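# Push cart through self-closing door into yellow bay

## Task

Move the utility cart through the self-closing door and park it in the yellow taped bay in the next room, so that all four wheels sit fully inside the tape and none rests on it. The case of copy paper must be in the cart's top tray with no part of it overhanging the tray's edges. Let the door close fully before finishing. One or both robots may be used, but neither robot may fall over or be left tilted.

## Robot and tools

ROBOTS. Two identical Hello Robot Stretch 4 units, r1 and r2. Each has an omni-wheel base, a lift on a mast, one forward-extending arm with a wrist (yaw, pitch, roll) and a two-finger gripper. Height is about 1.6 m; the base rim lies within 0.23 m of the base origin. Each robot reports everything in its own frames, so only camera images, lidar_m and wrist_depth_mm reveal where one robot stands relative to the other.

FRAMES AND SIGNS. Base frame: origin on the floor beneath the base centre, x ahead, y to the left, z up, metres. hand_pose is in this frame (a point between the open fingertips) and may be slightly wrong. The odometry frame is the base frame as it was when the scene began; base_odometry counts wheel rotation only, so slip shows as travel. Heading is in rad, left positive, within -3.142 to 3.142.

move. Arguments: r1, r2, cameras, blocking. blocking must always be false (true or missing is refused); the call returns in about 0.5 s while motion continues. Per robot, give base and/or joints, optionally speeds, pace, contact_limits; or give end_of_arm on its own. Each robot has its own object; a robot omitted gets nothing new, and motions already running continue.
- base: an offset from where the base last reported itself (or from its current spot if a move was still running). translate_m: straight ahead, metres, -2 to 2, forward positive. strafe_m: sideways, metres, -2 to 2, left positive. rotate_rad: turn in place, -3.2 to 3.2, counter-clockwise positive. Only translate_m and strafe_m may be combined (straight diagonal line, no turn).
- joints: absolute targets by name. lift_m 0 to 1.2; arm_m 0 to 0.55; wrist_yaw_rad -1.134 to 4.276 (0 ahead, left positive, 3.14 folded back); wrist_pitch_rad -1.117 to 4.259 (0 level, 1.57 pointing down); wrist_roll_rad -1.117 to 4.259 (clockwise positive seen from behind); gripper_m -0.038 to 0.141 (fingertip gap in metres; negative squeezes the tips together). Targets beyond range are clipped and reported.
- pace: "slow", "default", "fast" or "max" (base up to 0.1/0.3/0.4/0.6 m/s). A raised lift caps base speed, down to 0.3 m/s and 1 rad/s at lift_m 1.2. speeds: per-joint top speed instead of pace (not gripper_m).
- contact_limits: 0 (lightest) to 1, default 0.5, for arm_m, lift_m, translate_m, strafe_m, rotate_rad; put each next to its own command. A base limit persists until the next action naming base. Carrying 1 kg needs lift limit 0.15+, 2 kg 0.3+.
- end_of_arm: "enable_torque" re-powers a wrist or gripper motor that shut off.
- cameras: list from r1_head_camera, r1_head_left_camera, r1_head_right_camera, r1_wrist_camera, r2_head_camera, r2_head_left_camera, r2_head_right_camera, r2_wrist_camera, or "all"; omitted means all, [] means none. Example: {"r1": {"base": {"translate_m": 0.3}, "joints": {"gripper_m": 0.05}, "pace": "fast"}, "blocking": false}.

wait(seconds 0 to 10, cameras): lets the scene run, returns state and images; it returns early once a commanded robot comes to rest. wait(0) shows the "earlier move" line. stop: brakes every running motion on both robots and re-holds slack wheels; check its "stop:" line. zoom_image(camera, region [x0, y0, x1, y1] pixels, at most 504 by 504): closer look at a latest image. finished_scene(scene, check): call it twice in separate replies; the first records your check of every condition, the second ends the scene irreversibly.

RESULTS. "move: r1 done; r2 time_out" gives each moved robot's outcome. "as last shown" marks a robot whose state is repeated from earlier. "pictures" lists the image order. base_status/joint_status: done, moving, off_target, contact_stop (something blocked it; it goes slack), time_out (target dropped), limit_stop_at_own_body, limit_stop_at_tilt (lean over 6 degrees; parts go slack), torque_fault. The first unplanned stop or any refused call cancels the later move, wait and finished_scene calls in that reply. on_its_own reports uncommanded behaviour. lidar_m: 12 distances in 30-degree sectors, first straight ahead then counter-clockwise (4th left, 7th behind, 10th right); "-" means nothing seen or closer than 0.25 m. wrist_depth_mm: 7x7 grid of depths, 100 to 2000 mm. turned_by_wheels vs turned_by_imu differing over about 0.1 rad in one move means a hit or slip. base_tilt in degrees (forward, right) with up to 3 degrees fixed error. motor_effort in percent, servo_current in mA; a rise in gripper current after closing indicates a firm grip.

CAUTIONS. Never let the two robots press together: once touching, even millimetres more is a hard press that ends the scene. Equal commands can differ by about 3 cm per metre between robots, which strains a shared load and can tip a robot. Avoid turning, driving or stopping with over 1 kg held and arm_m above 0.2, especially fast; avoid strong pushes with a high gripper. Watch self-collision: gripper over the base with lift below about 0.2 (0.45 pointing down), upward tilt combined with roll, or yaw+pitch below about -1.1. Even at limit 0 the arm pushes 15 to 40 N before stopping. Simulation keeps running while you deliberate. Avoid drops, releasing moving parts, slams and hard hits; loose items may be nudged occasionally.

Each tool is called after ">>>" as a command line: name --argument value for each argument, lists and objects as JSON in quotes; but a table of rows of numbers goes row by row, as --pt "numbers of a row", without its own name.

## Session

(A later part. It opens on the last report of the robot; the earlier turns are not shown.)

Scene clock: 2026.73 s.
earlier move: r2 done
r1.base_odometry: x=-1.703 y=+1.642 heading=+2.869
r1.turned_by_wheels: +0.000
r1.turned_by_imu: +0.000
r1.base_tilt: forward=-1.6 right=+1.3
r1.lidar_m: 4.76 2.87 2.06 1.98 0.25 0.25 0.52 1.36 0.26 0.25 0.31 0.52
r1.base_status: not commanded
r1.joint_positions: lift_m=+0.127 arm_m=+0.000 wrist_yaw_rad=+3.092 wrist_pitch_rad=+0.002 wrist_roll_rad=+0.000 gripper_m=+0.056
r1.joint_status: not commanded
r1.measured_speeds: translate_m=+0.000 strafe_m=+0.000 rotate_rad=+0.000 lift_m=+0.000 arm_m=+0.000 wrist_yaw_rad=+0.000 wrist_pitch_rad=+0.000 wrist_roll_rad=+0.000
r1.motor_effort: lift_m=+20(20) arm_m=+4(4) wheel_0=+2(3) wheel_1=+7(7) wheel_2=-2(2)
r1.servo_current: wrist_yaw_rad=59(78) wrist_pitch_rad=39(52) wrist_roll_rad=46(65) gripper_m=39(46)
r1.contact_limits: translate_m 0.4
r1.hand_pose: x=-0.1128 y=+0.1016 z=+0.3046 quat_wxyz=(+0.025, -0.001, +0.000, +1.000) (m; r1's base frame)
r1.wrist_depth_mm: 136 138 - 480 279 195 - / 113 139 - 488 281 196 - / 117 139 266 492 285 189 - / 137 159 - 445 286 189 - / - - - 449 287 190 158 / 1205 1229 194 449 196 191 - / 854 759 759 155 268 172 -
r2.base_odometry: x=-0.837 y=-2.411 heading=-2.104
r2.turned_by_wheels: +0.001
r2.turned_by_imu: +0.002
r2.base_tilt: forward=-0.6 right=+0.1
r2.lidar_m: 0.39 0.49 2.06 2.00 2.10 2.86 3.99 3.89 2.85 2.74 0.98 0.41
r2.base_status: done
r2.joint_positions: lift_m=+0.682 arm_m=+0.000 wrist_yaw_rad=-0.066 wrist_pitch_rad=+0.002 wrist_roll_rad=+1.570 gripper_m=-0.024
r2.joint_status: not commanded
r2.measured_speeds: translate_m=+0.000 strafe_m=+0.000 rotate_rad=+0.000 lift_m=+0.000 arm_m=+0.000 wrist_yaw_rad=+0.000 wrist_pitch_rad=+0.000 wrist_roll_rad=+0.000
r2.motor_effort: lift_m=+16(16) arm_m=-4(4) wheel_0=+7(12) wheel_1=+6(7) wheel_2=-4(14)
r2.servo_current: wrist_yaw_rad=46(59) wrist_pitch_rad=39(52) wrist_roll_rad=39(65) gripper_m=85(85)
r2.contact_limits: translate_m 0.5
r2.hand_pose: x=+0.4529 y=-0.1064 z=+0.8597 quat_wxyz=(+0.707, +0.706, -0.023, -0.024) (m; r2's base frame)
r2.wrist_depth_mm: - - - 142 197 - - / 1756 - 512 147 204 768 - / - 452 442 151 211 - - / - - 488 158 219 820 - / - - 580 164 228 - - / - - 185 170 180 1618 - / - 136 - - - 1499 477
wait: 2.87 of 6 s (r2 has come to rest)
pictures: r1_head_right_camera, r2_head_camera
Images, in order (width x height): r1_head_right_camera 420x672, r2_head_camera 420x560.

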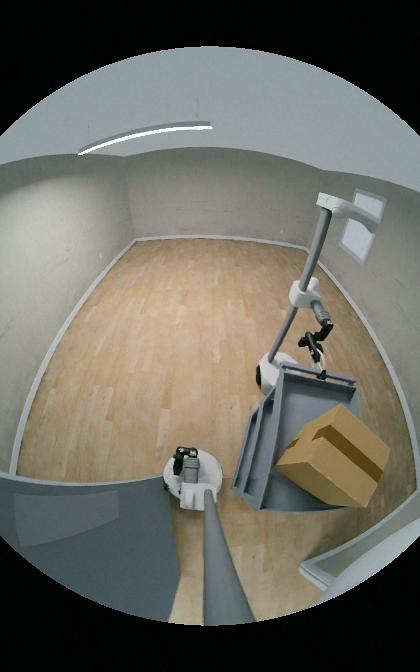

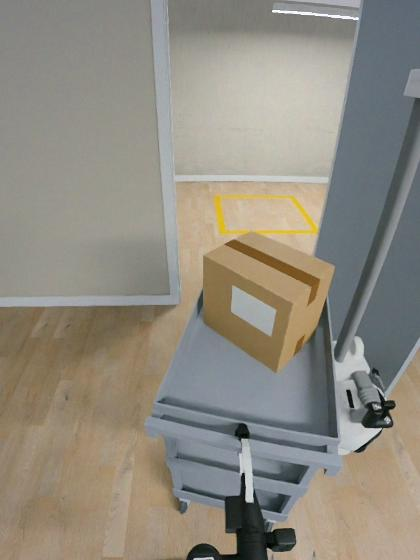

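>>> zoom_image --camera "r2_head_camera" --region '[120, 400, 400, 560]'

>>> zoom_image --camera "r1_head_right_camera" --region '[140, 340, 400, 600]'

Scaled by 1.800 from the camera's 420x560 image, which has a finer 1200x1600 frame.

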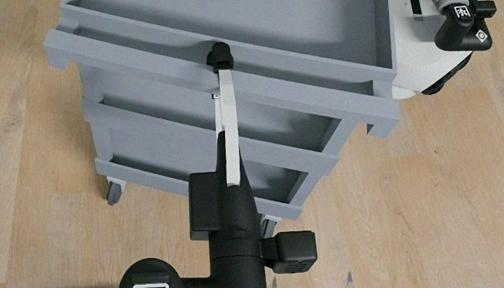

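Scaled by 1.938 from the camera's 420x672 image, which has a finer 600x960 frame.

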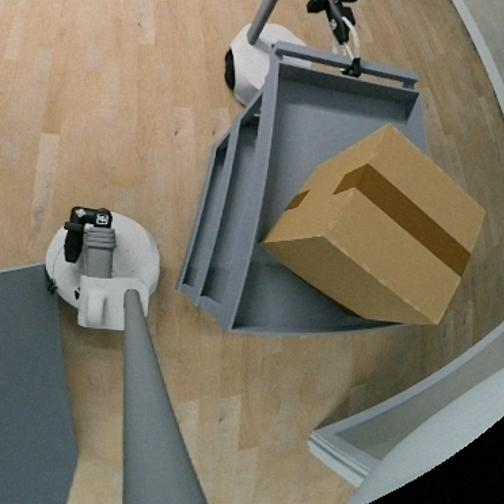

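>>> move --blocking false --cameras '[]' --r2 '{"base": {"translate_m": 0.2, "strafe_m": 0.01}, "pace": "slow", "contact_limits": {"translate_m": 0.5}}'

>>> wait --seconds 6 --cameras '["r2_head_camera", "r1_head_right_camera"]'

Scene clock: 2106.03 s.
move: r2 moving
r1.base_odometry: x=-1.703 y=+1.642 heading=+2.869
r1.turned_by_wheels: +0.000
r1.turned_by_imu: +0.000
r1.base_tilt: forward=-1.6 right=+1.3
r1.lidar_m: 4.76 2.90 2.08 1.97 0.25 0.25 0.52 1.36 0.25 0.25 0.30 0.53
r1.base_status: not commanded
r1.joint_positions: lift_m=+0.127 arm_m=+0.000 wrist_yaw_rad=+3.092 wrist_pitch_rad=+0.002 wrist_roll_rad=+0.000 gripper_m=+0.056
r1.joint_status: not commanded
r1.measured_speeds: translate_m=+0.000 strafe_m=+0.000 rotate_rad=+0.000 lift_m=+0.000 arm_m=+0.000 wrist_yaw_rad=+0.000 wrist_pitch_rad=+0.000 wrist_roll_rad=+0.000
r1.motor_effort: lift_m=+20(20) arm_m=+4(4) wheel_0=+2(3) wheel_1=+7(7) wheel_2=-2(2)
r1.servo_current: wrist_yaw_rad=39(65) wrist_pitch_rad=39(46) wrist_roll_rad=59(65) gripper_m=33(39)
r1.contact_limits: translate_m 0.4
r1.hand_pose: x=-0.1128 y=+0.1016 z=+0.3046 quat_wxyz=(+0.025, -0.001, +0.000, +1.000) (m; r1's base frame)
r1.wrist_depth_mm: 136 138 - 480 279 195 - / 113 139 - 488 282 196 - / 117 139 267 492 285 189 - / 137 159 - 445 286 189 - / 1983 - - 449 286 190 158 / 1205 1205 194 449 197 189 - / 866 759 759 155 270 172 -
r2.base_odometry: x=-0.843 y=-2.422 heading=-2.104
r2.turned_by_wheels: +0.000
r2.turned_by_imu: +0.001
r2.base_tilt: forward=-0.7 right=+0.1
r2.lidar_m: 0.39 0.50 2.08 1.99 2.10 2.89 4.06 3.92 2.84 2.74 0.94 0.40
r2.base_status: translate_m moving; strafe_m moving
r2.joint_positions: lift_m=+0.682 arm_m=+0.000 wrist_yaw_rad=-0.066 wrist_pitch_rad=+0.002 wrist_roll_rad=+1.570 gripper_m=-0.024
r2.joint_status: not commanded
r2.measured_speeds: translate_m=+0.049 strafe_m=+0.002 rotate_rad=+0.000 lift_m=+0.000 arm_m=+0.000 wrist_yaw_rad=+0.000 wrist_pitch_rad=+0.000 wrist_roll_rad=+0.000
r2.motor_effort: lift_m=+16(16) arm_m=-4(4) wheel_0=+9(11) wheel_1=+7(8) wheel_2=-11(11)
r2.servo_current: wrist_yaw_rad=52(59) wrist_pitch_rad=46(46) wrist_roll_rad=52(59) gripper_m=78(85)
r2.contact_limits: translate_m 0.5
r2.hand_pose: x=+0.4529 y=-0.1064 z=+0.8597 quat_wxyz=(+0.707, +0.706, -0.023, -0.024) (m; r2's base frame)
r2.wrist_depth_mm: - - - 142 197 - - / 1708 - 517 147 204 750 - / - 452 439 151 211 - - / - - 492 157 220 831 - / 1708 - 574 164 228 - - / - - 185 169 180 - - / - - - - - 1464 480
pictures: none
No camera images: "cameras" was empty.

Scene clock: 2108.80 s.
earlier move: r2 done
r1.base_odometry: x=-1.703 y=+1.642 heading=+2.869
r1.turned_by_wheels: +0.000
r1.turned_by_imu: +0.000
r1.base_tilt: forward=-1.6 right=+1.3
r1.lidar_m: 4.76 2.90 2.08 1.98 0.25 0.25 0.52 0.27 0.25 0.25 0.30 0.78
r1.base_status: not commanded
r1.joint_positions: lift_m=+0.127 arm_m=+0.000 wrist_yaw_rad=+3.092 wrist_pitch_rad=+0.002 wrist_roll_rad=+0.000 gripper_m=+0.056
r1.joint_status: not commanded
r1.measured_speeds: translate_m=+0.000 strafe_m=+0.000 rotate_rad=+0.000 lift_m=+0.000 arm_m=+0.000 wrist_yaw_rad=+0.000 wrist_pitch_rad=+0.000 wrist_roll_rad=+0.000
r1.motor_effort: lift_m=+20(20) arm_m=+4(4) wheel_0=+3(3) wheel_1=+7(7) wheel_2=-2(2)
r1.servo_current: wrist_yaw_rad=26(72) wrist_pitch_rad=46(46) wrist_roll_rad=46(72) gripper_m=39(46)
r1.contact_limits: translate_m 0.4
r1.hand_pose: x=-0.1128 y=+0.1016 z=+0.3046 quat_wxyz=(+0.025, -0.001, +0.000, +1.000) (m; r1's base frame)
r1.wrist_depth_mm: 136 138 - 480 279 195 - / 113 139 - 488 281 196 - / 117 140 268 496 285 189 - / 137 160 - 442 286 189 - / 1983 - - 449 287 190 158 / 1205 1229 195 449 196 190 - / 854 750 741 156 270 172 -
r2.base_odometry: x=-0.930 y=-2.588 heading=-2.104
r2.turned_by_wheels: +0.000
r2.turned_by_imu: +0.000
r2.base_tilt: forward=-0.6 right=+0.1
r2.lidar_m: 0.43 1.79 2.08 1.99 2.09 2.82 - 3.90 2.87 2.75 0.80 0.38
r2.base_status: done
r2.joint_positions: lift_m=+0.682 arm_m=+0.000 wrist_yaw_rad=-0.068 wrist_pitch_rad=+0.002 wrist_roll_rad=+1.570 gripper_m=-0.024
r2.joint_status: not commanded
r2.measured_speeds: translate_m=+0.000 strafe_m=+0.000 rotate_rad=+0.000 lift_m=+0.000 arm_m=+0.000 wrist_yaw_rad=+0.000 wrist_pitch_rad=+0.000 wrist_roll_rad=+0.000
r2.motor_effort: lift_m=+16(16) arm_m=-3(4) wheel_0=+3(11) wheel_1=+4(8) wheel_2=-8(14)
r2.servo_current: wrist_yaw_rad=52(59) wrist_pitch_rad=39(46) wrist_roll_rad=46(59) gripper_m=85(85)
r2.contact_limits: translate_m 0.5
r2.hand_pose: x=+0.4527 y=-0.1068 z=+0.8597 quat_wxyz=(+0.707, +0.706, -0.023, -0.025) (m; r2's base frame)
r2.wrist_depth_mm: - 480 496 125 179 - - / - 439 421 129 187 - - / - 462 452 139 198 - - / - - 539 147 212 - - / - - - 155 226 - - / - - 184 167 178 1397 492 / - 136 - - - 1397 1160
wait: 2.77 of 6 s (r2 has come to rest)
pictures: r1_head_right_camera, r2_head_camera
Images, in order (width x height): r1_head_right_camera 420x672, r2_head_camera 420x560.

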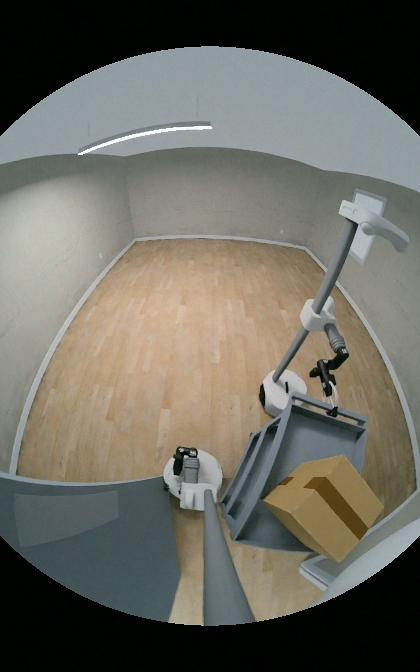

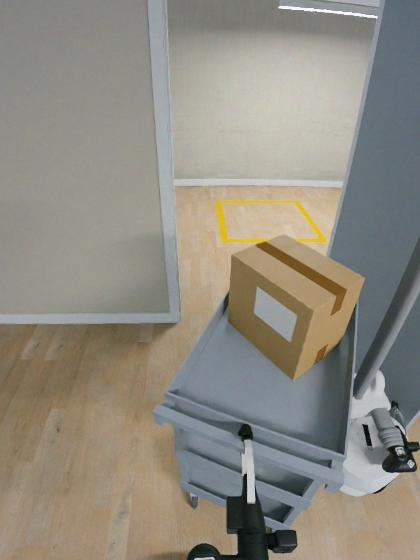

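>>> move --blocking false --cameras '[]' --r2 '{"base": {"translate_m": 0.15, "strafe_m": 0.0}, "pace": "slow", "contact_limits": {"translate_m": 0.5}}'

>>> wait --seconds 6 --cameras '["r2_head_camera", "r1_head_right_camera"]'

Scene clock: 2133.83 s.
move: r2 moving
r1.base_odometry: x=-1.703 y=+1.642 heading=+2.869
r1.turned_by_wheels: +0.000
r1.turned_by_imu: +0.000
r1.base_tilt: forward=-1.6 right=+1.3
r1.lidar_m: 4.76 2.91 2.07 1.96 0.25 0.25 0.52 0.25 0.25 0.25 0.31 0.79
r1.base_status: not commanded
r1.joint_positions: lift_m=+0.127 arm_m=+0.000 wrist_yaw_rad=+3.092 wrist_pitch_rad=+0.002 wrist_roll_rad=+0.000 gripper_m=+0.056
r1.joint_status: not commanded
r1.measured_speeds: translate_m=+0.000 strafe_m=+0.000 rotate_rad=+0.000 lift_m=+0.000 arm_m=+0.000 wrist_yaw_rad=+0.000 wrist_pitch_rad=+0.000 wrist_roll_rad=+0.000
r1.motor_effort: lift_m=+20(20) arm_m=+4(4) wheel_0=+2(2) wheel_1=+7(7) wheel_2=-2(2)
r1.servo_current: wrist_yaw_rad=39(65) wrist_pitch_rad=39(52) wrist_roll_rad=52(59) gripper_m=46(52)
r1.contact_limits: translate_m 0.4
r1.hand_pose: x=-0.1128 y=+0.1016 z=+0.3046 quat_wxyz=(+0.025, -0.001, +0.000, +1.000) (m; r1's base frame)
r1.wrist_depth_mm: 136 139 - 488 279 195 - / 113 138 - 488 281 196 - / 117 139 268 492 285 189 - / 136 160 - 445 285 190 - / 1983 - - 449 286 190 158 / 1205 1205 195 449 197 190 - / 854 750 759 155 268 172 -
r2.base_odometry: x=-0.937 y=-2.599 heading=-2.104
r2.turned_by_wheels: +0.000
r2.turned_by_imu: +0.000
r2.base_tilt: forward=-0.7 right=+0.1
r2.lidar_m: 0.43 1.76 2.08 2.00 2.10 2.87 - 3.90 2.87 2.75 0.76 0.37
r2.base_status: translate_m moving; strafe_m moving
r2.joint_positions: lift_m=+0.682 arm_m=+0.000 wrist_yaw_rad=-0.068 wrist_pitch_rad=+0.002 wrist_roll_rad=+1.570 gripper_m=-0.024
r2.joint_status: not commanded
r2.measured_speeds: translate_m=+0.049 strafe_m=+0.000 rotate_rad=-0.002 lift_m=+0.000 arm_m=+0.000 wrist_yaw_rad=+0.000 wrist_pitch_rad=+0.000 wrist_roll_rad=+0.000
r2.motor_effort: lift_m=+16(16) arm_m=-3(4) wheel_0=+9(10) wheel_1=+4(6) wheel_2=-13(13)
r2.servo_current: wrist_yaw_rad=39(59) wrist_pitch_rad=46(46) wrist_roll_rad=39(52) gripper_m=78(85)
r2.contact_limits: translate_m 0.5
r2.hand_pose: x=+0.4527 y=-0.1069 z=+0.8597 quat_wxyz=(+0.707, +0.706, -0.023, -0.025) (m; r2's base frame)
r2.wrist_depth_mm: - 473 488 123 177 - - / - 430 418 128 186 - - / - 466 452 136 197 - - / - - 549 146 213 - - / - - - 155 225 - - / - - 183 169 178 1397 512 / - - - - - 1430 1182
pictures: none
No camera images: "cameras" was empty.

Scene clock: 2136.10 s.
earlier move: r2 done
r1.base_odometry: x=-1.703 y=+1.642 heading=+2.869
r1.turned_by_wheels: +0.000
r1.turned_by_imu: +0.000
r1.base_tilt: forward=-1.6 right=+1.3
r1.lidar_m: 4.77 2.90 2.05 1.99 0.25 0.25 0.52 0.25 0.25 0.26 0.38 0.75
r1.base_status: not commanded
r1.joint_positions: lift_m=+0.127 arm_m=+0.000 wrist_yaw_rad=+3.092 wrist_pitch_rad=+0.002 wrist_roll_rad=+0.000 gripper_m=+0.056
r1.joint_status: not commanded
r1.measured_speeds: translate_m=+0.000 strafe_m=+0.000 rotate_rad=+0.000 lift_m=+0.000 arm_m=+0.000 wrist_yaw_rad=+0.000 wrist_pitch_rad=+0.000 wrist_roll_rad=+0.000
r1.motor_effort: lift_m=+20(20) arm_m=+4(4) wheel_0=+2(3) wheel_1=+7(7) wheel_2=-2(2)
r1.servo_current: wrist_yaw_rad=39(72) wrist_pitch_rad=39(52) wrist_roll_rad=72(72) gripper_m=46(52)
r1.contact_limits: translate_m 0.4
r1.hand_pose: x=-0.1128 y=+0.1016 z=+0.3046 quat_wxyz=(+0.025, -0.001, +0.000, +1.000) (m; r1's base frame)
r1.wrist_depth_mm: 136 138 - 480 281 195 - / 113 139 - 488 282 197 - / 117 140 268 500 285 188 - / 137 159 - 449 286 189 - / 387 - - 449 287 189 158 / 394 1205 195 452 196 190 - / 377 750 768 155 268 173 -
r2.base_odometry: x=-1.007 y=-2.717 heading=-2.104
r2.turned_by_wheels: +0.000
r2.turned_by_imu: +0.001
r2.base_tilt: forward=-0.6 right=+0.1
r2.lidar_m: 0.42 1.64 2.09 1.98 2.08 2.83 - 3.88 2.87 2.74 0.69 0.36
r2.base_status: done
r2.joint_positions: lift_m=+0.682 arm_m=+0.000 wrist_yaw_rad=-0.068 wrist_pitch_rad=+0.002 wrist_roll_rad=+1.570 gripper_m=-0.024
r2.joint_status: not commanded
r2.measured_speeds: translate_m=+0.000 strafe_m=+0.000 rotate_rad=+0.000 lift_m=+0.000 arm_m=+0.000 wrist_yaw_rad=+0.000 wrist_pitch_rad=+0.000 wrist_roll_rad=+0.000
r2.motor_effort: lift_m=+16(16) arm_m=-4(4) wheel_0=+4(10) wheel_1=+5(7) wheel_2=-6(13)
r2.servo_current: wrist_yaw_rad=52(59) wrist_pitch_rad=46(46) wrist_roll_rad=52(65) gripper_m=78(85)
r2.contact_limits: translate_m 0.5
r2.hand_pose: x=+0.4527 y=-0.1069 z=+0.8597 quat_wxyz=(+0.707, +0.706, -0.023, -0.025) (m; r2's base frame)
r2.wrist_depth_mm: - 413 415 104 161 - - / - 392 392 115 174 - - / - - 477 121 187 - - / - - 609 134 204 - - / - - - 149 223 1756 - / - - 184 162 178 - 480 / - 136 - - - - 1182
wait: 2.27 of 6 s (r2 has come to rest)
pictures: r1_head_right_camera, r2_head_camera
Images, in order (width x height): r1_head_right_camera 420x672, r2_head_camera 420x560.

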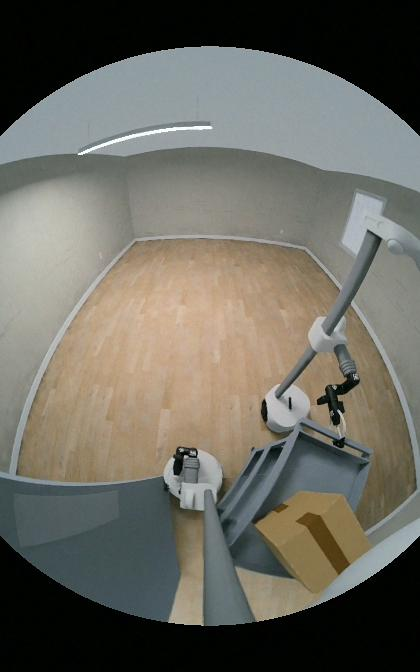

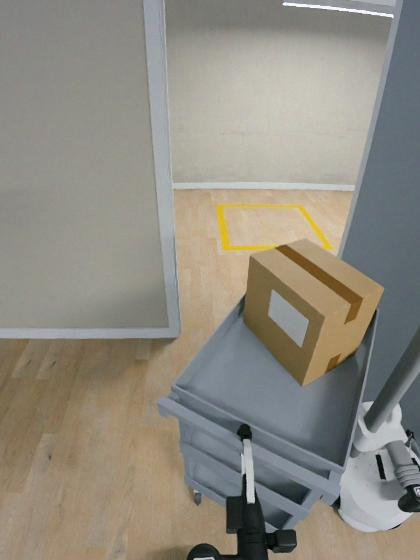

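>>> move --blocking false --cameras '[]' --r2 '{"base": {"translate_m": -0.45, "strafe_m": 0.26}, "pace": "slow", "contact_limits": {"translate_m": 0.5}}'

>>> wait --seconds 8 --cameras '["r2_head_camera", "r1_head_right_camera"]'

Scene clock: 2228.30 s.
move: r2 moving
r1.base_odometry: x=-1.703 y=+1.642 heading=+2.869
r1.turned_by_wheels: +0.000
r1.turned_by_imu: +0.000
r1.base_tilt: forward=-1.6 right=+1.3
r1.lidar_m: 4.74 2.89 2.07 1.98 0.25 0.26 0.51 0.26 0.25 0.26 0.37 0.77
r1.base_status: not commanded
r1.joint_positions: lift_m=+0.127 arm_m=+0.000 wrist_yaw_rad=+3.092 wrist_pitch_rad=+0.002 wrist_roll_rad=+0.000 gripper_m=+0.056
r1.joint_status: not commanded
r1.measured_speeds: translate_m=+0.000 strafe_m=+0.000 rotate_rad=+0.000 lift_m=+0.000 arm_m=+0.000 wrist_yaw_rad=+0.000 wrist_pitch_rad=+0.000 wrist_roll_rad=+0.000
r1.motor_effort: lift_m=+20(20) arm_m=+4(4) wheel_0=+2(2) wheel_1=+7(7) wheel_2=-2(2)
r1.servo_current: wrist_yaw_rad=65(65) wrist_pitch_rad=46(46) wrist_roll_rad=52(72) gripper_m=39(46)
r1.contact_limits: translate_m 0.4
r1.hand_pose: x=-0.1128 y=+0.1016 z=+0.3046 quat_wxyz=(+0.025, -0.001, +0.000, +1.000) (m; r1's base frame)
r1.wrist_depth_mm: 136 138 - 484 279 195 - / 113 139 - 488 282 196 - / 117 140 268 484 285 189 - / 137 160 - 445 286 190 - / 387 - - 449 286 189 158 / 991 1205 195 452 196 189 - / 392 750 759 155 268 173 -
r2.base_odometry: x=-0.994 y=-2.710 heading=-2.104
r2.turned_by_wheels: +0.000
r2.turned_by_imu: +0.001
r2.base_tilt: forward=-0.7 right=+0.1
r2.lidar_m: 0.44 1.66 2.06 1.98 2.09 2.81 - 3.91 2.87 2.76 0.40 0.34
r2.base_status: translate_m moving; strafe_m moving
r2.joint_positions: lift_m=+0.682 arm_m=+0.000 wrist_yaw_rad=-0.068 wrist_pitch_rad=+0.002 wrist_roll_rad=+1.570 gripper_m=-0.024
r2.joint_status: not commanded
r2.measured_speeds: translate_m=-0.048 strafe_m=+0.028 rotate_rad=-0.001 lift_m=+0.000 arm_m=+0.000 wrist_yaw_rad=+0.000 wrist_pitch_rad=+0.000 wrist_roll_rad=+0.000
r2.motor_effort: lift_m=+16(16) arm_m=-4(4) wheel_0=-12(12) wheel_1=+4(6) wheel_2=+10(10)
r2.servo_current: wrist_yaw_rad=52(52) wrist_pitch_rad=46(46) wrist_roll_rad=46(59) gripper_m=85(85)
r2.contact_limits: translate_m 0.5
r2.hand_pose: x=+0.4527 y=-0.1069 z=+0.8597 quat_wxyz=(+0.707, +0.706, -0.023, -0.025) (m; r2's base frame)
r2.wrist_depth_mm: - 424 421 106 163 - - / - 394 394 118 175 - - / - - 477 125 189 - - / - - 603 135 205 - - / - - - 151 224 1708 - / - - 186 163 178 - 480 / - 136 - - - - 1182
pictures: none
No camera images: "cameras" was empty.

Scene clock: 2234.13 s.
earlier move: r2 done
r1.base_odometry: x=-1.703 y=+1.642 heading=+2.869
r1.turned_by_wheels: +0.000
r1.turned_by_imu: +0.000
r1.base_tilt: forward=-1.6 right=+1.3
r1.lidar_m: 4.76 2.91 2.07 1.97 0.25 0.25 0.50 1.35 1.45 0.44 0.52 1.20
r1.base_status: not commanded
r1.joint_positions: lift_m=+0.127 arm_m=+0.000 wrist_yaw_rad=+3.092 wrist_pitch_rad=+0.002 wrist_roll_rad=+0.000 gripper_m=+0.056
r1.joint_status: not commanded
r1.measured_speeds: translate_m=+0.000 strafe_m=+0.000 rotate_rad=+0.000 lift_m=+0.000 arm_m=+0.000 wrist_yaw_rad=+0.000 wrist_pitch_rad=+0.000 wrist_roll_rad=+0.000
r1.motor_effort: lift_m=+20(20) arm_m=+4(4) wheel_0=+2(3) wheel_1=+7(7) wheel_2=-2(2)
r1.servo_current: wrist_yaw_rad=46(72) wrist_pitch_rad=33(52) wrist_roll_rad=52(72) gripper_m=46(52)
r1.contact_limits: translate_m 0.4
r1.hand_pose: x=-0.1128 y=+0.1016 z=+0.3046 quat_wxyz=(+0.025, -0.001, +0.000, +1.000) (m; r1's base frame)
r1.wrist_depth_mm: 136 139 - 484 278 195 - / 113 139 - 484 282 196 - / 117 139 267 492 285 189 - / 137 160 - 442 285 189 - / 1983 - - 445 286 191 158 / 1182 1205 195 455 197 190 - / 842 759 750 155 268 173 -
r2.base_odometry: x=-0.554 y=-2.462 heading=-2.104
r2.turned_by_wheels: +0.000
r2.turned_by_imu: -0.001
r2.base_tilt: forward=-0.7 right=+0.1
r2.lidar_m: 0.41 2.10 1.82 1.74 1.81 2.46 3.93 3.98 3.12 3.02 1.21 0.40
r2.base_status: done
r2.joint_positions: lift_m=+0.682 arm_m=+0.000 wrist_yaw_rad=-0.068 wrist_pitch_rad=+0.002 wrist_roll_rad=+1.570 gripper_m=-0.024
r2.joint_status: not commanded
r2.measured_speeds: translate_m=+0.000 strafe_m=+0.000 rotate_rad=+0.000 lift_m=+0.000 arm_m=+0.000 wrist_yaw_rad=+0.000 wrist_pitch_rad=+0.000 wrist_roll_rad=+0.000
r2.motor_effort: lift_m=+16(16) arm_m=-3(4) wheel_0=-5(16) wheel_1=+3(6) wheel_2=+4(11)
r2.servo_current: wrist_yaw_rad=33(65) wrist_pitch_rad=39(52) wrist_roll_rad=46(65) gripper_m=78(85)
r2.contact_limits: translate_m 0.5
r2.hand_pose: x=+0.4527 y=-0.1068 z=+0.8597 quat_wxyz=(+0.707, +0.706, -0.023, -0.025) (m; r2's base frame)
r2.wrist_depth_mm: - - 569 137 191 - - / - - 484 143 199 768 - / - 442 433 149 208 - - / - - 504 155 217 831 - / - - 609 163 227 - - / - - 185 169 180 1708 - / - - - - - 1464 469
wait: 5.83 of 8 s (r2 has come to rest)
pictures: r1_head_right_camera, r2_head_camera
Images, in order (width x height): r1_head_right_camera 420x672, r2_head_camera 420x560.

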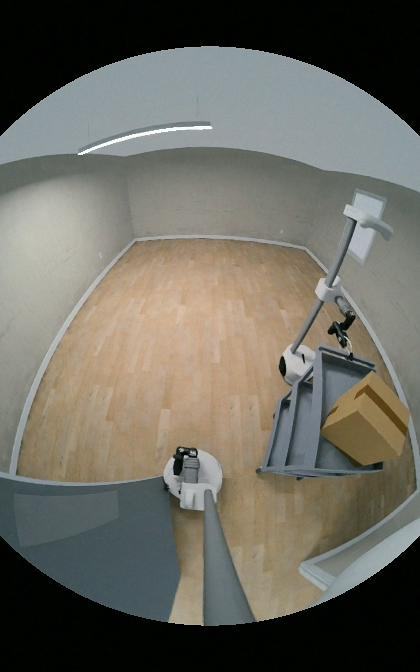

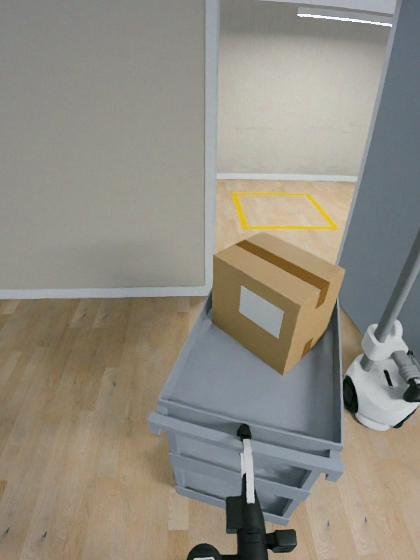

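>>> move --blocking false --cameras '[]' --r2 '{"base": {"translate_m": 0.08, "strafe_m": -0.1}, "pace": "slow", "contact_limits": {"translate_m": 0.5}}'

>>> wait --seconds 6 --cameras '["r2_head_camera"]'

Scene clock: 2255.57 s.
move: r2 moving
r1.base_odometry: x=-1.703 y=+1.642 heading=+2.869
r1.turned_by_wheels: +0.000
r1.turned_by_imu: +0.000
r1.base_tilt: forward=-1.6 right=+1.3
r1.lidar_m: 4.75 2.92 2.06 1.97 0.25 0.25 0.53 1.34 1.42 0.46 0.52 1.15
r1.base_status: not commanded
r1.joint_positions: lift_m=+0.127 arm_m=+0.000 wrist_yaw_rad=+3.092 wrist_pitch_rad=+0.002 wrist_roll_rad=+0.000 gripper_m=+0.056
r1.joint_status: not commanded
r1.measured_speeds: translate_m=+0.000 strafe_m=+0.000 rotate_rad=+0.000 lift_m=+0.000 arm_m=+0.000 wrist_yaw_rad=+0.000 wrist_pitch_rad=+0.000 wrist_roll_rad=+0.000
r1.motor_effort: lift_m=+20(20) arm_m=+4(4) wheel_0=+2(3) wheel_1=+7(7) wheel_2=-2(2)
r1.servo_current: wrist_yaw_rad=39(72) wrist_pitch_rad=39(46) wrist_roll_rad=59(59) gripper_m=39(46)
r1.contact_limits: translate_m 0.4
r1.hand_pose: x=-0.1128 y=+0.1016 z=+0.3046 quat_wxyz=(+0.025, -0.001, +0.000, +1.000) (m; r1's base frame)
r1.wrist_depth_mm: 136 138 - 480 279 196 - / 113 139 - 488 282 196 - / 117 140 267 488 283 188 - / 137 160 - 442 286 190 - / 1983 - - 449 287 190 158 / 1229 1205 194 452 198 190 - / 854 759 759 155 271 173 -
r2.base_odometry: x=-0.566 y=-2.463 heading=-2.104
r2.turned_by_wheels: +0.000
r2.turned_by_imu: +0.000
r2.base_tilt: forward=-0.7 right=+0.1
r2.lidar_m: 0.42 2.10 1.82 1.74 1.81 2.49 3.93 3.95 3.13 2.99 1.20 0.39
r2.base_status: translate_m moving; strafe_m moving
r2.joint_positions: lift_m=+0.682 arm_m=+0.000 wrist_yaw_rad=-0.068 wrist_pitch_rad=+0.002 wrist_roll_rad=+1.570 gripper_m=-0.024
r2.joint_status: not commanded
r2.measured_speeds: translate_m=+0.031 strafe_m=-0.038 rotate_rad=-0.001 lift_m=+0.000 arm_m=+0.000 wrist_yaw_rad=+0.000 wrist_pitch_rad=+0.000 wrist_roll_rad=+0.000
r2.motor_effort: lift_m=+16(16) arm_m=-4(4) wheel_0=+9(12) wheel_1=-5(5) wheel_2=-9(11)
r2.servo_current: wrist_yaw_rad=65(65) wrist_pitch_rad=39(46) wrist_roll_rad=46(59) gripper_m=85(85)
r2.contact_limits: translate_m 0.5
r2.hand_pose: x=+0.4527 y=-0.1068 z=+0.8597 quat_wxyz=(+0.707, +0.706, -0.023, -0.025) (m; r2's base frame)
r2.wrist_depth_mm: - - 559 135 190 - - / - - 473 141 197 759 - / - 445 436 147 208 - - / - - 504 154 216 820 - / - - 615 162 227 - - / - - 185 169 180 1537 - / - - - - - 1499 459
pictures: none
No camera images: "cameras" was empty.

Scene clock: 2257.63 s.
earlier move: r2 done
r1.base_odometry: x=-1.703 y=+1.642 heading=+2.869
r1.turned_by_wheels: +0.000
r1.turned_by_imu: +0.000
r1.base_tilt: forward=-1.6 right=+1.2
r1.lidar_m: 4.74 2.91 2.08 1.98 0.25 0.25 0.53 1.36 1.47 0.37 0.43 1.06
r1.base_status: not commanded
r1.joint_positions: lift_m=+0.127 arm_m=+0.000 wrist_yaw_rad=+3.092 wrist_pitch_rad=+0.002 wrist_roll_rad=+0.000 gripper_m=+0.056
r1.joint_status: not commanded
r1.measured_speeds: translate_m=+0.000 strafe_m=+0.000 rotate_rad=+0.000 lift_m=+0.000 arm_m=+0.000 wrist_yaw_rad=+0.000 wrist_pitch_rad=+0.000 wrist_roll_rad=+0.000
r1.motor_effort: lift_m=+20(20) arm_m=+4(4) wheel_0=+2(3) wheel_1=+7(7) wheel_2=-2(2)
r1.servo_current: wrist_yaw_rad=39(72) wrist_pitch_rad=39(52) wrist_roll_rad=52(72) gripper_m=39(46)
r1.contact_limits: translate_m 0.4
r1.hand_pose: x=-0.1128 y=+0.1016 z=+0.3046 quat_wxyz=(+0.025, -0.001, +0.000, +1.000) (m; r1's base frame)
r1.wrist_depth_mm: 136 138 - 480 279 195 - / 113 139 - 488 281 196 - / 117 139 268 488 286 188 - / 137 160 - 445 285 189 - / 1983 - - 452 287 190 158 / 1205 1205 195 449 196 190 - / 842 750 750 156 270 172 -
r2.base_odometry: x=-0.681 y=-2.480 heading=-2.104
r2.turned_by_wheels: +0.000
r2.turned_by_imu: +0.001
r2.base_tilt: forward=-0.7 right=+0.1
r2.lidar_m: 0.42 2.02 1.91 1.84 1.92 2.62 4.01 4.06 3.03 2.90 1.09 0.40
r2.base_status: done
r2.joint_positions: lift_m=+0.682 arm_m=+0.000 wrist_yaw_rad=-0.065 wrist_pitch_rad=+0.002 wrist_roll_rad=+1.570 gripper_m=-0.024
r2.joint_status: not commanded
r2.measured_speeds: translate_m=+0.000 strafe_m=+0.000 rotate_rad=+0.000 lift_m=+0.000 arm_m=+0.000 wrist_yaw_rad=+0.000 wrist_pitch_rad=+0.000 wrist_roll_rad=+0.000
r2.motor_effort: lift_m=+16(16) arm_m=-3(4) wheel_0=+7(15) wheel_1=-4(6) wheel_2=-9(11)
r2.servo_current: wrist_yaw_rad=46(65) wrist_pitch_rad=46(46) wrist_roll_rad=46(59) gripper_m=78(85)
r2.contact_limits: translate_m 0.5
r2.hand_pose: x=+0.4531 y=-0.1059 z=+0.8597 quat_wxyz=(+0.707, +0.706, -0.022, -0.024) (m; r2's base frame)
r2.wrist_depth_mm: - - 525 133 187 - - / 1756 504 466 139 195 759 - / 1756 449 439 144 206 - - / - - 512 153 215 - - / - - 603 161 226 - - / - - 184 168 180 1618 521 / - - - - - - 477
wait: 2.07 of 6 s (r2 has come to rest)
pictures: r2_head_camera
Images, in order (width x height): r2_head_camera 420x560.

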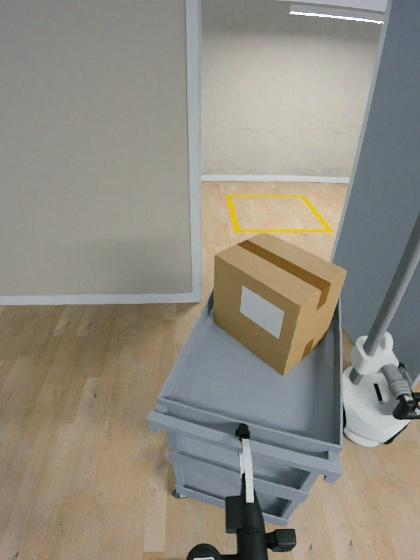

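>>> move --blocking false --cameras '["r2_head_camera","r1_head_camera"]'

Scene clock: 2291.67 s.
r1.base_odometry: x=-1.703 y=+1.642 heading=+2.869
r1.turned_by_wheels: +0.000
r1.turned_by_imu: +0.000
r1.base_tilt: forward=-1.6 right=+1.3
r1.lidar_m: 4.77 2.89 2.09 1.99 0.25 0.25 0.53 1.35 1.44 0.35 0.44 1.04
r1.base_status: not commanded
r1.joint_positions: lift_m=+0.127 arm_m=+0.000 wrist_yaw_rad=+3.092 wrist_pitch_rad=+0.002 wrist_roll_rad=+0.000 gripper_m=+0.056
r1.joint_status: not commanded
r1.measured_speeds: translate_m=+0.000 strafe_m=+0.000 rotate_rad=+0.000 lift_m=+0.000 arm_m=+0.000 wrist_yaw_rad=+0.000 wrist_pitch_rad=+0.000 wrist_roll_rad=+0.000
r1.motor_effort: lift_m=+20(20) arm_m=+4(4) wheel_0=+2(3) wheel_1=+7(7) wheel_2=-2(2)
r1.servo_current: wrist_yaw_rad=52(72) wrist_pitch_rad=39(52) wrist_roll_rad=39(72) gripper_m=46(46)
r1.contact_limits: translate_m 0.4
r1.hand_pose: x=-0.1128 y=+0.1016 z=+0.3046 quat_wxyz=(+0.025, -0.001, +0.000, +1.000) (m; r1's base frame)
r1.wrist_depth_mm: 136 138 - 484 279 195 - / 113 139 - 488 283 197 - / 116 139 267 492 285 189 - / 137 160 - 449 285 190 - / 1983 - - 449 286 190 158 / 1229 1205 194 449 197 190 - / 842 759 750 155 268 172 -
r2.base_odometry: x=-0.681 y=-2.480 heading=-2.104
r2.turned_by_wheels: +0.000
r2.turned_by_imu: +0.000
r2.base_tilt: forward=-0.7 right=+0.1
r2.lidar_m: 0.38 2.01 1.90 1.83 1.91 2.66 4.00 4.04 3.04 2.91 1.08 0.40
r2.base_status: done
r2.joint_positions: lift_m=+0.682 arm_m=+0.000 wrist_yaw_rad=-0.065 wrist_pitch_rad=+0.002 wrist_roll_rad=+1.570 gripper_m=-0.024
r2.joint_status: not commanded
r2.measured_speeds: translate_m=+0.000 strafe_m=+0.000 rotate_rad=+0.000 lift_m=+0.000 arm_m=+0.000 wrist_yaw_rad=+0.000 wrist_pitch_rad=+0.000 wrist_roll_rad=+0.000
r2.motor_effort: lift_m=+16(16) arm_m=-4(4) wheel_0=+7(15) wheel_1=-4(6) wheel_2=-9(11)
r2.servo_current: wrist_yaw_rad=59(65) wrist_pitch_rad=46(46) wrist_roll_rad=46(59) gripper_m=78(85)
r2.contact_limits: translate_m 0.5
r2.hand_pose: x=+0.4531 y=-0.1059 z=+0.8597 quat_wxyz=(+0.707, +0.706, -0.022, -0.024) (m; r2's base frame)
r2.wrist_depth_mm: - - 521 133 187 - - / 1756 508 462 139 196 750 - / 1756 449 436 145 208 - - / - - 512 153 216 - - / - - 597 161 226 - - / - - 185 168 180 1618 525 / - - - - - - 480
pictures: r1_head_camera, r2_head_camera
Images, in order (width x height): r1_head_camera 420x560, r2_head_camera 420x560.

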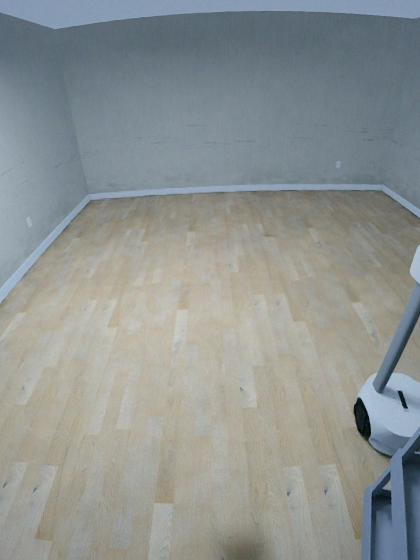

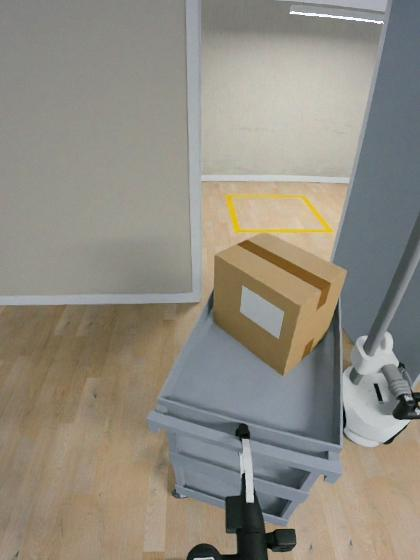

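>>> move --blocking false --r2 '{"base": {"strafe_m": -0.10}, "contact_limits": {"strafe_m": 0.5}}' --cameras '[]'

>>> wait --seconds 3 --cameras '["r2_head_camera"]'

Scene clock: 2308.40 s.
move: r2 moving
r1.base_odometry: x=-1.703 y=+1.642 heading=+2.869
r1.turned_by_wheels: +0.000
r1.turned_by_imu: +0.000
r1.base_tilt: forward=-1.6 right=+1.3
r1.lidar_m: 4.76 2.93 2.06 1.98 0.25 0.26 0.56 1.35 1.42 0.36 0.42 0.78
r1.base_status: not commanded
r1.joint_positions: lift_m=+0.127 arm_m=+0.000 wrist_yaw_rad=+3.092 wrist_pitch_rad=+0.002 wrist_roll_rad=+0.000 gripper_m=+0.056
r1.joint_status: not commanded
r1.measured_speeds: translate_m=+0.000 strafe_m=+0.000 rotate_rad=+0.000 lift_m=+0.000 arm_m=+0.000 wrist_yaw_rad=+0.000 wrist_pitch_rad=+0.000 wrist_roll_rad=+0.000
r1.motor_effort: lift_m=+20(20) arm_m=+4(4) wheel_0=+2(3) wheel_1=+7(7) wheel_2=-2(2)
r1.servo_current: wrist_yaw_rad=39(65) wrist_pitch_rad=46(46) wrist_roll_rad=46(52) gripper_m=46(46)
r1.contact_limits: translate_m 0.4
r1.hand_pose: x=-0.1128 y=+0.1016 z=+0.3046 quat_wxyz=(+0.025, -0.001, +0.000, +1.000) (m; r1's base frame)
r1.wrist_depth_mm: 136 138 - 484 281 195 - / 113 139 - 492 283 196 - / 117 140 268 492 285 189 - / 137 159 - 445 286 189 - / 1921 - - 449 287 189 158 / 1182 1182 195 449 196 191 - / 842 759 750 155 270 173 -
r2.base_odometry: x=-0.712 y=-2.461 heading=-2.104
r2.turned_by_wheels: +0.000
r2.turned_by_imu: +0.001
r2.base_tilt: forward=-0.7 right=+0.1
r2.lidar_m: 0.40 0.48 1.95 1.87 1.96 2.70 4.01 4.04 3.01 2.86 1.05 0.39
r2.base_status: strafe_m moving
r2.joint_positions: lift_m=+0.682 arm_m=+0.000 wrist_yaw_rad=-0.065 wrist_pitch_rad=+0.002 wrist_roll_rad=+1.570 gripper_m=-0.024
r2.joint_status: not commanded
r2.measured_speeds: translate_m=+0.000 strafe_m=-0.139 rotate_rad=-0.001 lift_m=+0.000 arm_m=+0.000 wrist_yaw_rad=+0.000 wrist_pitch_rad=+0.000 wrist_roll_rad=+0.000
r2.motor_effort: lift_m=+16(16) arm_m=-4(4) wheel_0=+15(17) wheel_1=-9(10) wheel_2=+0(8)
r2.servo_current: wrist_yaw_rad=39(52) wrist_pitch_rad=33(46) wrist_roll_rad=39(65) gripper_m=78(91)
r2.contact_limits: strafe_m 0.5
r2.hand_pose: x=+0.4531 y=-0.1059 z=+0.8597 quat_wxyz=(+0.707, +0.706, -0.022, -0.024) (m; r2's base frame)
r2.wrist_depth_mm: - - 559 138 192 - - / 1708 - 496 143 200 759 - / 1756 442 439 149 208 - - / - - 500 155 216 820 - / - - 597 163 227 - - / - - 185 169 179 1756 - / - - - - - - 473
pictures: none
No camera images: "cameras" was empty.

Scene clock: 2309.40 s.
earlier move: r2 done
r1.base_odometry: x=-1.703 y=+1.642 heading=+2.869
r1.turned_by_wheels: +0.000
r1.turned_by_imu: +0.000
r1.base_tilt: forward=-1.6 right=+1.3
r1.lidar_m: 4.75 2.87 2.09 1.98 0.25 0.25 0.51 1.34 1.44 0.36 0.40 0.63
r1.base_status: not commanded
r1.joint_positions: lift_m=+0.127 arm_m=+0.000 wrist_yaw_rad=+3.092 wrist_pitch_rad=+0.002 wrist_roll_rad=+0.000 gripper_m=+0.056
r1.joint_status: not commanded
r1.measured_speeds: translate_m=+0.000 strafe_m=+0.000 rotate_rad=+0.000 lift_m=+0.000 arm_m=+0.000 wrist_yaw_rad=+0.000 wrist_pitch_rad=+0.000 wrist_roll_rad=+0.000
r1.motor_effort: lift_m=+20(20) arm_m=+4(4) wheel_0=+2(3) wheel_1=+7(7) wheel_2=-2(2)
r1.servo_current: wrist_yaw_rad=59(65) wrist_pitch_rad=46(52) wrist_roll_rad=33(59) gripper_m=39(46)
r1.contact_limits: translate_m 0.4
r1.hand_pose: x=-0.1128 y=+0.1016 z=+0.3046 quat_wxyz=(+0.025, -0.001, +0.000, +1.000) (m; r1's base frame)
r1.wrist_depth_mm: 136 138 - 484 278 195 - / 113 139 - 484 282 197 - / 117 140 270 492 285 188 - / 137 160 - 445 286 189 - / 1983 - - 449 287 189 158 / 1205 1205 195 449 196 190 - / 854 759 750 156 267 172 -
r2.base_odometry: x=-0.767 y=-2.429 heading=-2.104
r2.turned_by_wheels: +0.000
r2.turned_by_imu: +0.000
r2.base_tilt: forward=-0.7 right=+0.1
r2.lidar_m: 0.41 0.48 1.99 1.94 2.01 2.70 4.00 4.00 2.94 2.81 1.03 0.42
r2.base_status: done
r2.joint_positions: lift_m=+0.682 arm_m=+0.000 wrist_yaw_rad=-0.065 wrist_pitch_rad=+0.002 wrist_roll_rad=+1.570 gripper_m=-0.024
r2.joint_status: not commanded
r2.measured_speeds: translate_m=+0.000 strafe_m=+0.000 rotate_rad=+0.000 lift_m=+0.000 arm_m=+0.000 wrist_yaw_rad=+0.000 wrist_pitch_rad=+0.000 wrist_roll_rad=+0.000
r2.motor_effort: lift_m=+16(16) arm_m=-4(4) wheel_0=+2(17) wheel_1=-2(10) wheel_2=+0(8)
r2.servo_current: wrist_yaw_rad=52(52) wrist_pitch_rad=39(46) wrist_roll_rad=46(65) gripper_m=85(91)
r2.contact_limits: strafe_m 0.5
r2.hand_pose: x=+0.4530 y=-0.1060 z=+0.8597 quat_wxyz=(+0.707, +0.706, -0.022, -0.024) (m; r2's base frame)
r2.wrist_depth_mm: - - - 153 209 1464 554 / 1708 - 597 156 213 750 - / 1756 512 466 160 220 - - / - 504 480 163 224 820 - / - - 544 168 229 - - / - - 187 171 180 - - / - - - - 239 517 488
wait: 1.00 of 3 s (r2 has come to rest)
pictures: r2_head_camera
Images, in order (width x height): r2_head_camera 420x560.

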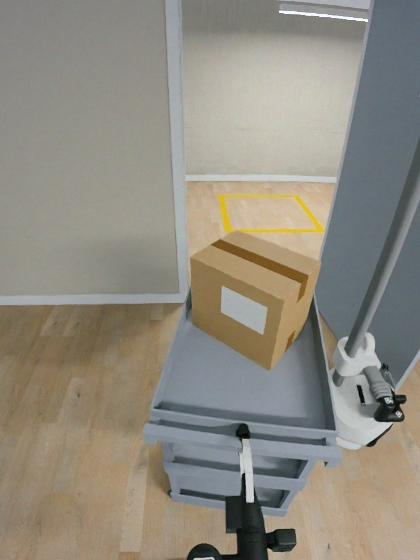

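>>> move --blocking false --r2 '{"base": {"translate_m": 0.2, "strafe_m": -0.055}, "contact_limits": {"translate_m": 0.5}, "pace": "slow"}' --cameras '[]'

>>> wait --seconds 4 --cameras '["r2_head_camera"]'

Scene clock: 2324.63 s.
move: r2 moving
r1.base_odometry: x=-1.703 y=+1.642 heading=+2.869
r1.turned_by_wheels: +0.000
r1.turned_by_imu: +0.000
r1.base_tilt: forward=-1.6 right=+1.2
r1.lidar_m: 4.76 2.90 2.08 1.96 0.25 0.25 0.51 1.33 0.39 0.34 0.42 0.67
r1.base_status: not commanded
r1.joint_positions: lift_m=+0.127 arm_m=+0.000 wrist_yaw_rad=+3.092 wrist_pitch_rad=+0.002 wrist_roll_rad=+0.000 gripper_m=+0.056
r1.joint_status: not commanded
r1.measured_speeds: translate_m=+0.000 strafe_m=+0.000 rotate_rad=+0.000 lift_m=+0.000 arm_m=+0.000 wrist_yaw_rad=+0.000 wrist_pitch_rad=+0.000 wrist_roll_rad=+0.000
r1.motor_effort: lift_m=+20(20) arm_m=+4(4) wheel_0=+2(2) wheel_1=+7(7) wheel_2=-2(2)
r1.servo_current: wrist_yaw_rad=39(52) wrist_pitch_rad=33(52) wrist_roll_rad=46(65) gripper_m=39(46)
r1.contact_limits: translate_m 0.4
r1.hand_pose: x=-0.1128 y=+0.1016 z=+0.3046 quat_wxyz=(+0.025, -0.001, +0.000, +1.000) (m; r1's base frame)
r1.wrist_depth_mm: 136 138 - 484 279 195 - / 113 139 - 488 282 196 - / 117 140 267 496 283 188 - / 137 160 - 445 287 189 - / 1921 - - 445 286 190 158 / 1205 1182 195 452 196 190 - / 842 759 759 155 268 172 -
r2.base_odometry: x=-0.776 y=-2.437 heading=-2.104
r2.turned_by_wheels: +0.000
r2.turned_by_imu: +0.001
r2.base_tilt: forward=-0.6 right=+0.0
r2.lidar_m: 0.41 0.48 2.03 1.93 2.02 2.75 4.00 4.04 2.90 2.82 1.03 0.41
r2.base_status: translate_m moving; strafe_m moving
r2.joint_positions: lift_m=+0.682 arm_m=+0.000 wrist_yaw_rad=-0.067 wrist_pitch_rad=+0.002 wrist_roll_rad=+1.570 gripper_m=-0.024
r2.joint_status: not commanded
r2.measured_speeds: translate_m=+0.048 strafe_m=-0.014 rotate_rad=-0.003 lift_m=+0.000 arm_m=+0.000 wrist_yaw_rad=-0.010 wrist_pitch_rad=+0.000 wrist_roll_rad=+0.000
r2.motor_effort: lift_m=+16(16) arm_m=-4(4) wheel_0=+7(12) wheel_1=+7(7) wheel_2=-12(12)
r2.servo_current: wrist_yaw_rad=46(52) wrist_pitch_rad=46(46) wrist_roll_rad=52(52) gripper_m=78(85)
r2.contact_limits: translate_m 0.5
r2.hand_pose: x=+0.4528 y=-0.1066 z=+0.8597 quat_wxyz=(+0.707, +0.706, -0.023, -0.025) (m; r2's base frame)
r2.wrist_depth_mm: - - - 155 211 1464 1160 / 1708 - - 158 216 759 - / 1708 - 477 161 220 - - / - 496 469 164 224 831 - / 1756 - 535 168 229 854 - / - - 188 171 180 - - / - 136 - - - 535 496
pictures: none
No camera images: "cameras" was empty.

Scene clock: 2327.47 s.
earlier move: r2 done
r1.base_odometry: x=-1.703 y=+1.642 heading=+2.869
r1.turned_by_wheels: +0.000
r1.turned_by_imu: +0.000
r1.base_tilt: forward=-1.6 right=+1.3
r1.lidar_m: 4.75 2.90 2.07 1.96 0.25 0.25 0.54 1.34 0.40 0.36 0.41 0.82
r1.base_status: not commanded
r1.joint_positions: lift_m=+0.127 arm_m=+0.000 wrist_yaw_rad=+3.092 wrist_pitch_rad=+0.002 wrist_roll_rad=+0.000 gripper_m=+0.056
r1.joint_status: not commanded
r1.measured_speeds: translate_m=+0.000 strafe_m=+0.000 rotate_rad=+0.000 lift_m=+0.000 arm_m=+0.000 wrist_yaw_rad=+0.000 wrist_pitch_rad=+0.000 wrist_roll_rad=+0.000
r1.motor_effort: lift_m=+20(20) arm_m=+4(4) wheel_0=+2(3) wheel_1=+7(7) wheel_2=-2(2)
r1.servo_current: wrist_yaw_rad=65(65) wrist_pitch_rad=33(52) wrist_roll_rad=59(72) gripper_m=39(46)
r1.contact_limits: translate_m 0.4
r1.hand_pose: x=-0.1128 y=+0.1016 z=+0.3046 quat_wxyz=(+0.025, -0.001, +0.000, +1.000) (m; r1's base frame)
r1.wrist_depth_mm: 136 138 - 477 279 195 - / 113 139 - 492 282 196 - / 117 139 267 488 285 189 - / 137 159 - 445 287 189 - / 1983 - - 449 286 190 158 / 1229 1160 194 452 197 190 - / 842 750 768 155 268 172 -
r2.base_odometry: x=-0.916 y=-2.573 heading=-2.104
r2.turned_by_wheels: +0.000
r2.turned_by_imu: +0.000
r2.base_tilt: forward=-0.7 right=+0.0
r2.lidar_m: 0.40 0.44 2.06 1.97 2.06 2.84 - 3.93 2.87 2.76 0.81 0.40
r2.base_status: done
r2.joint_positions: lift_m=+0.682 arm_m=+0.000 wrist_yaw_rad=-0.069 wrist_pitch_rad=+0.002 wrist_roll_rad=+1.570 gripper_m=-0.024
r2.joint_status: not commanded
r2.measured_speeds: translate_m=+0.000 strafe_m=+0.000 rotate_rad=+0.000 lift_m=+0.000 arm_m=+0.000 wrist_yaw_rad=+0.000 wrist_pitch_rad=+0.000 wrist_roll_rad=+0.000
r2.motor_effort: lift_m=+16(16) arm_m=-4(4) wheel_0=+3(13) wheel_1=+4(7) wheel_2=-7(15)
r2.servo_current: wrist_yaw_rad=46(65) wrist_pitch_rad=39(52) wrist_roll_rad=39(59) gripper_m=78(91)
r2.contact_limits: translate_m 0.5
r2.hand_pose: x=+0.4526 y=-0.1070 z=+0.8597 quat_wxyz=(+0.707, +0.706, -0.023, -0.025) (m; r2's base frame)
r2.wrist_depth_mm: - - - 165 223 - 1138 / - - - 166 224 1499 - / - - 525 167 228 820 - / - 480 466 168 229 831 - / - - 521 170 231 842 - / - - 187 172 180 - - / - - - - 235 - -
wait: 2.83 of 4 s (r2 has come to rest)
pictures: r2_head_camera
Images, in order (width x height): r2_head_camera 420x560.

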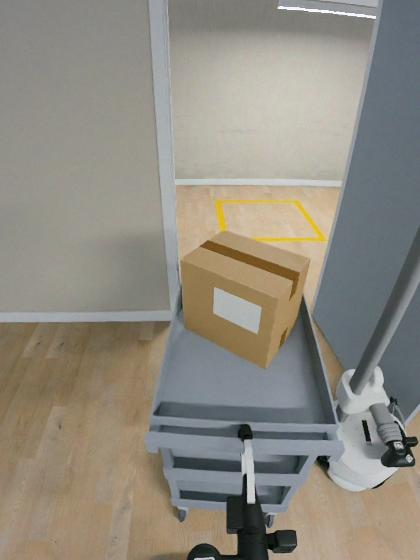

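>>> move --blocking false --r2 '{"base": {"translate_m": 0.2, "strafe_m": 0.02}, "contact_limits": {"translate_m": 0.5}, "pace": "slow"}' --cameras '[]'

>>> wait --seconds 4 --cameras '["r2_head_camera"]'

Scene clock: 2345.47 s.
move: r2 moving
r1.base_odometry: x=-1.703 y=+1.642 heading=+2.869
r1.turned_by_wheels: +0.000
r1.turned_by_imu: +0.000
r1.base_tilt: forward=-1.6 right=+1.2
r1.lidar_m: 4.77 2.88 2.06 1.96 0.25 0.25 0.53 1.36 0.38 0.37 0.42 0.79
r1.base_status: not commanded
r1.joint_positions: lift_m=+0.127 arm_m=+0.000 wrist_yaw_rad=+3.092 wrist_pitch_rad=+0.002 wrist_roll_rad=+0.000 gripper_m=+0.056
r1.joint_status: not commanded
r1.measured_speeds: translate_m=+0.000 strafe_m=+0.000 rotate_rad=+0.000 lift_m=+0.000 arm_m=+0.000 wrist_yaw_rad=+0.000 wrist_pitch_rad=+0.000 wrist_roll_rad=+0.000
r1.motor_effort: lift_m=+20(20) arm_m=+4(4) wheel_0=+2(3) wheel_1=+7(7) wheel_2=-2(2)
r1.servo_current: wrist_yaw_rad=46(59) wrist_pitch_rad=46(46) wrist_roll_rad=59(65) gripper_m=39(52)
r1.contact_limits: translate_m 0.4
r1.hand_pose: x=-0.1128 y=+0.1016 z=+0.3046 quat_wxyz=(+0.025, -0.001, +0.000, +1.000) (m; r1's base frame)
r1.wrist_depth_mm: 136 139 - 484 282 195 - / 113 139 - 488 283 196 - / 117 140 268 492 285 189 - / 136 160 - 445 286 189 - / 1983 - - 452 286 190 158 / 1160 1182 195 455 196 190 - / 854 759 759 155 267 173 -
r2.base_odometry: x=-0.921 y=-2.584 heading=-2.104
r2.turned_by_wheels: +0.000
r2.turned_by_imu: +0.000
r2.base_tilt: forward=-0.7 right=+0.0
r2.lidar_m: 0.39 0.44 2.06 1.97 2.09 2.85 - 3.92 2.87 2.74 0.79 0.43
r2.base_status: translate_m moving; strafe_m moving
r2.joint_positions: lift_m=+0.682 arm_m=+0.000 wrist_yaw_rad=-0.069 wrist_pitch_rad=+0.002 wrist_roll_rad=+1.570 gripper_m=-0.024
r2.joint_status: not commanded
r2.measured_speeds: translate_m=+0.049 strafe_m=+0.005 rotate_rad=-0.001 lift_m=+0.000 arm_m=+0.000 wrist_yaw_rad=+0.000 wrist_pitch_rad=+0.000 wrist_roll_rad=+0.000
r2.motor_effort: lift_m=+16(16) arm_m=-3(4) wheel_0=+4(7) wheel_1=+7(9) wheel_2=-13(13)
r2.servo_current: wrist_yaw_rad=46(52) wrist_pitch_rad=46(46) wrist_roll_rad=52(59) gripper_m=78(85)
r2.contact_limits: translate_m 0.5
r2.hand_pose: x=+0.4526 y=-0.1070 z=+0.8597 quat_wxyz=(+0.707, +0.706, -0.023, -0.025) (m; r2's base frame)
r2.wrist_depth_mm: - - - 164 224 1464 1160 / - - - 166 225 1430 - / - - 521 167 227 820 - / - 477 462 169 229 831 - / - - 521 170 232 854 - / - - 188 172 180 - - / - - - - 235 119 -
pictures: none
No camera images: "cameras" was empty.

Scene clock: 2348.27 s.
earlier move: r2 done
r1.base_odometry: x=-1.703 y=+1.642 heading=+2.869
r1.turned_by_wheels: +0.000
r1.turned_by_imu: +0.000
r1.base_tilt: forward=-1.6 right=+1.3
r1.lidar_m: 4.76 2.91 2.07 1.97 0.25 0.25 0.51 0.54 0.42 0.41 0.47 0.80
r1.base_status: not commanded
r1.joint_positions: lift_m=+0.127 arm_m=+0.000 wrist_yaw_rad=+3.092 wrist_pitch_rad=+0.002 wrist_roll_rad=+0.000 gripper_m=+0.056
r1.joint_status: not commanded
r1.measured_speeds: translate_m=+0.000 strafe_m=+0.000 rotate_rad=+0.000 lift_m=+0.000 arm_m=+0.000 wrist_yaw_rad=+0.000 wrist_pitch_rad=+0.000 wrist_roll_rad=+0.000
r1.motor_effort: lift_m=+20(20) arm_m=+4(4) wheel_0=+2(3) wheel_1=+7(7) wheel_2=-2(2)
r1.servo_current: wrist_yaw_rad=46(72) wrist_pitch_rad=46(52) wrist_roll_rad=52(72) gripper_m=46(52)
r1.contact_limits: translate_m 0.4
r1.hand_pose: x=-0.1128 y=+0.1016 z=+0.3046 quat_wxyz=(+0.025, -0.001, +0.000, +1.000) (m; r1's base frame)
r1.wrist_depth_mm: 136 138 - 480 279 196 - / 113 138 - 488 282 195 - / 117 140 267 492 286 188 - / 137 159 - 442 286 189 - / 1921 - - 449 287 190 158 / 1182 1182 195 445 196 189 - / 854 741 759 155 268 172 -
r2.base_odometry: x=-1.000 y=-2.755 heading=-2.104
r2.turned_by_wheels: +0.000
r2.turned_by_imu: +0.000
r2.base_tilt: forward=-0.7 right=+0.1
r2.lidar_m: 0.40 0.44 2.05 1.97 2.07 2.82 - 3.94 2.90 2.77 0.71 0.41
r2.base_status: done
r2.joint_positions: lift_m=+0.682 arm_m=+0.000 wrist_yaw_rad=-0.069 wrist_pitch_rad=+0.002 wrist_roll_rad=+1.570 gripper_m=-0.024
r2.joint_status: not commanded
r2.measured_speeds: translate_m=+0.000 strafe_m=+0.000 rotate_rad=+0.000 lift_m=+0.000 arm_m=+0.000 wrist_yaw_rad=+0.000 wrist_pitch_rad=+0.000 wrist_roll_rad=+0.000
r2.motor_effort: lift_m=+16(16) arm_m=-4(4) wheel_0=+3(7) wheel_1=+5(9) wheel_2=-7(13)
r2.servo_current: wrist_yaw_rad=52(59) wrist_pitch_rad=39(46) wrist_roll_rad=46(59) gripper_m=85(85)
r2.contact_limits: translate_m 0.5
r2.hand_pose: x=+0.4526 y=-0.1071 z=+0.8597 quat_wxyz=(+0.707, +0.706, -0.023, -0.025) (m; r2's base frame)
r2.wrist_depth_mm: - - - 161 219 1661 1160 / - - - 162 222 831 - / - - 496 165 224 809 - / - 492 473 167 227 842 - / - - 525 170 229 842 - / - - 188 172 180 - - / - 136 - - 236 - 512
wait: 2.80 of 4 s (r2 has come to rest)
pictures: r2_head_camera
Images, in order (width x height): r2_head_camera 420x560.

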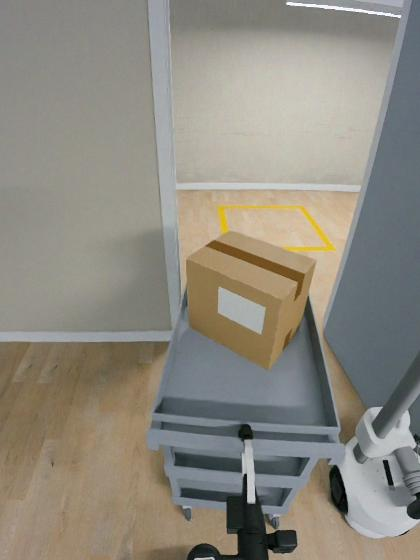

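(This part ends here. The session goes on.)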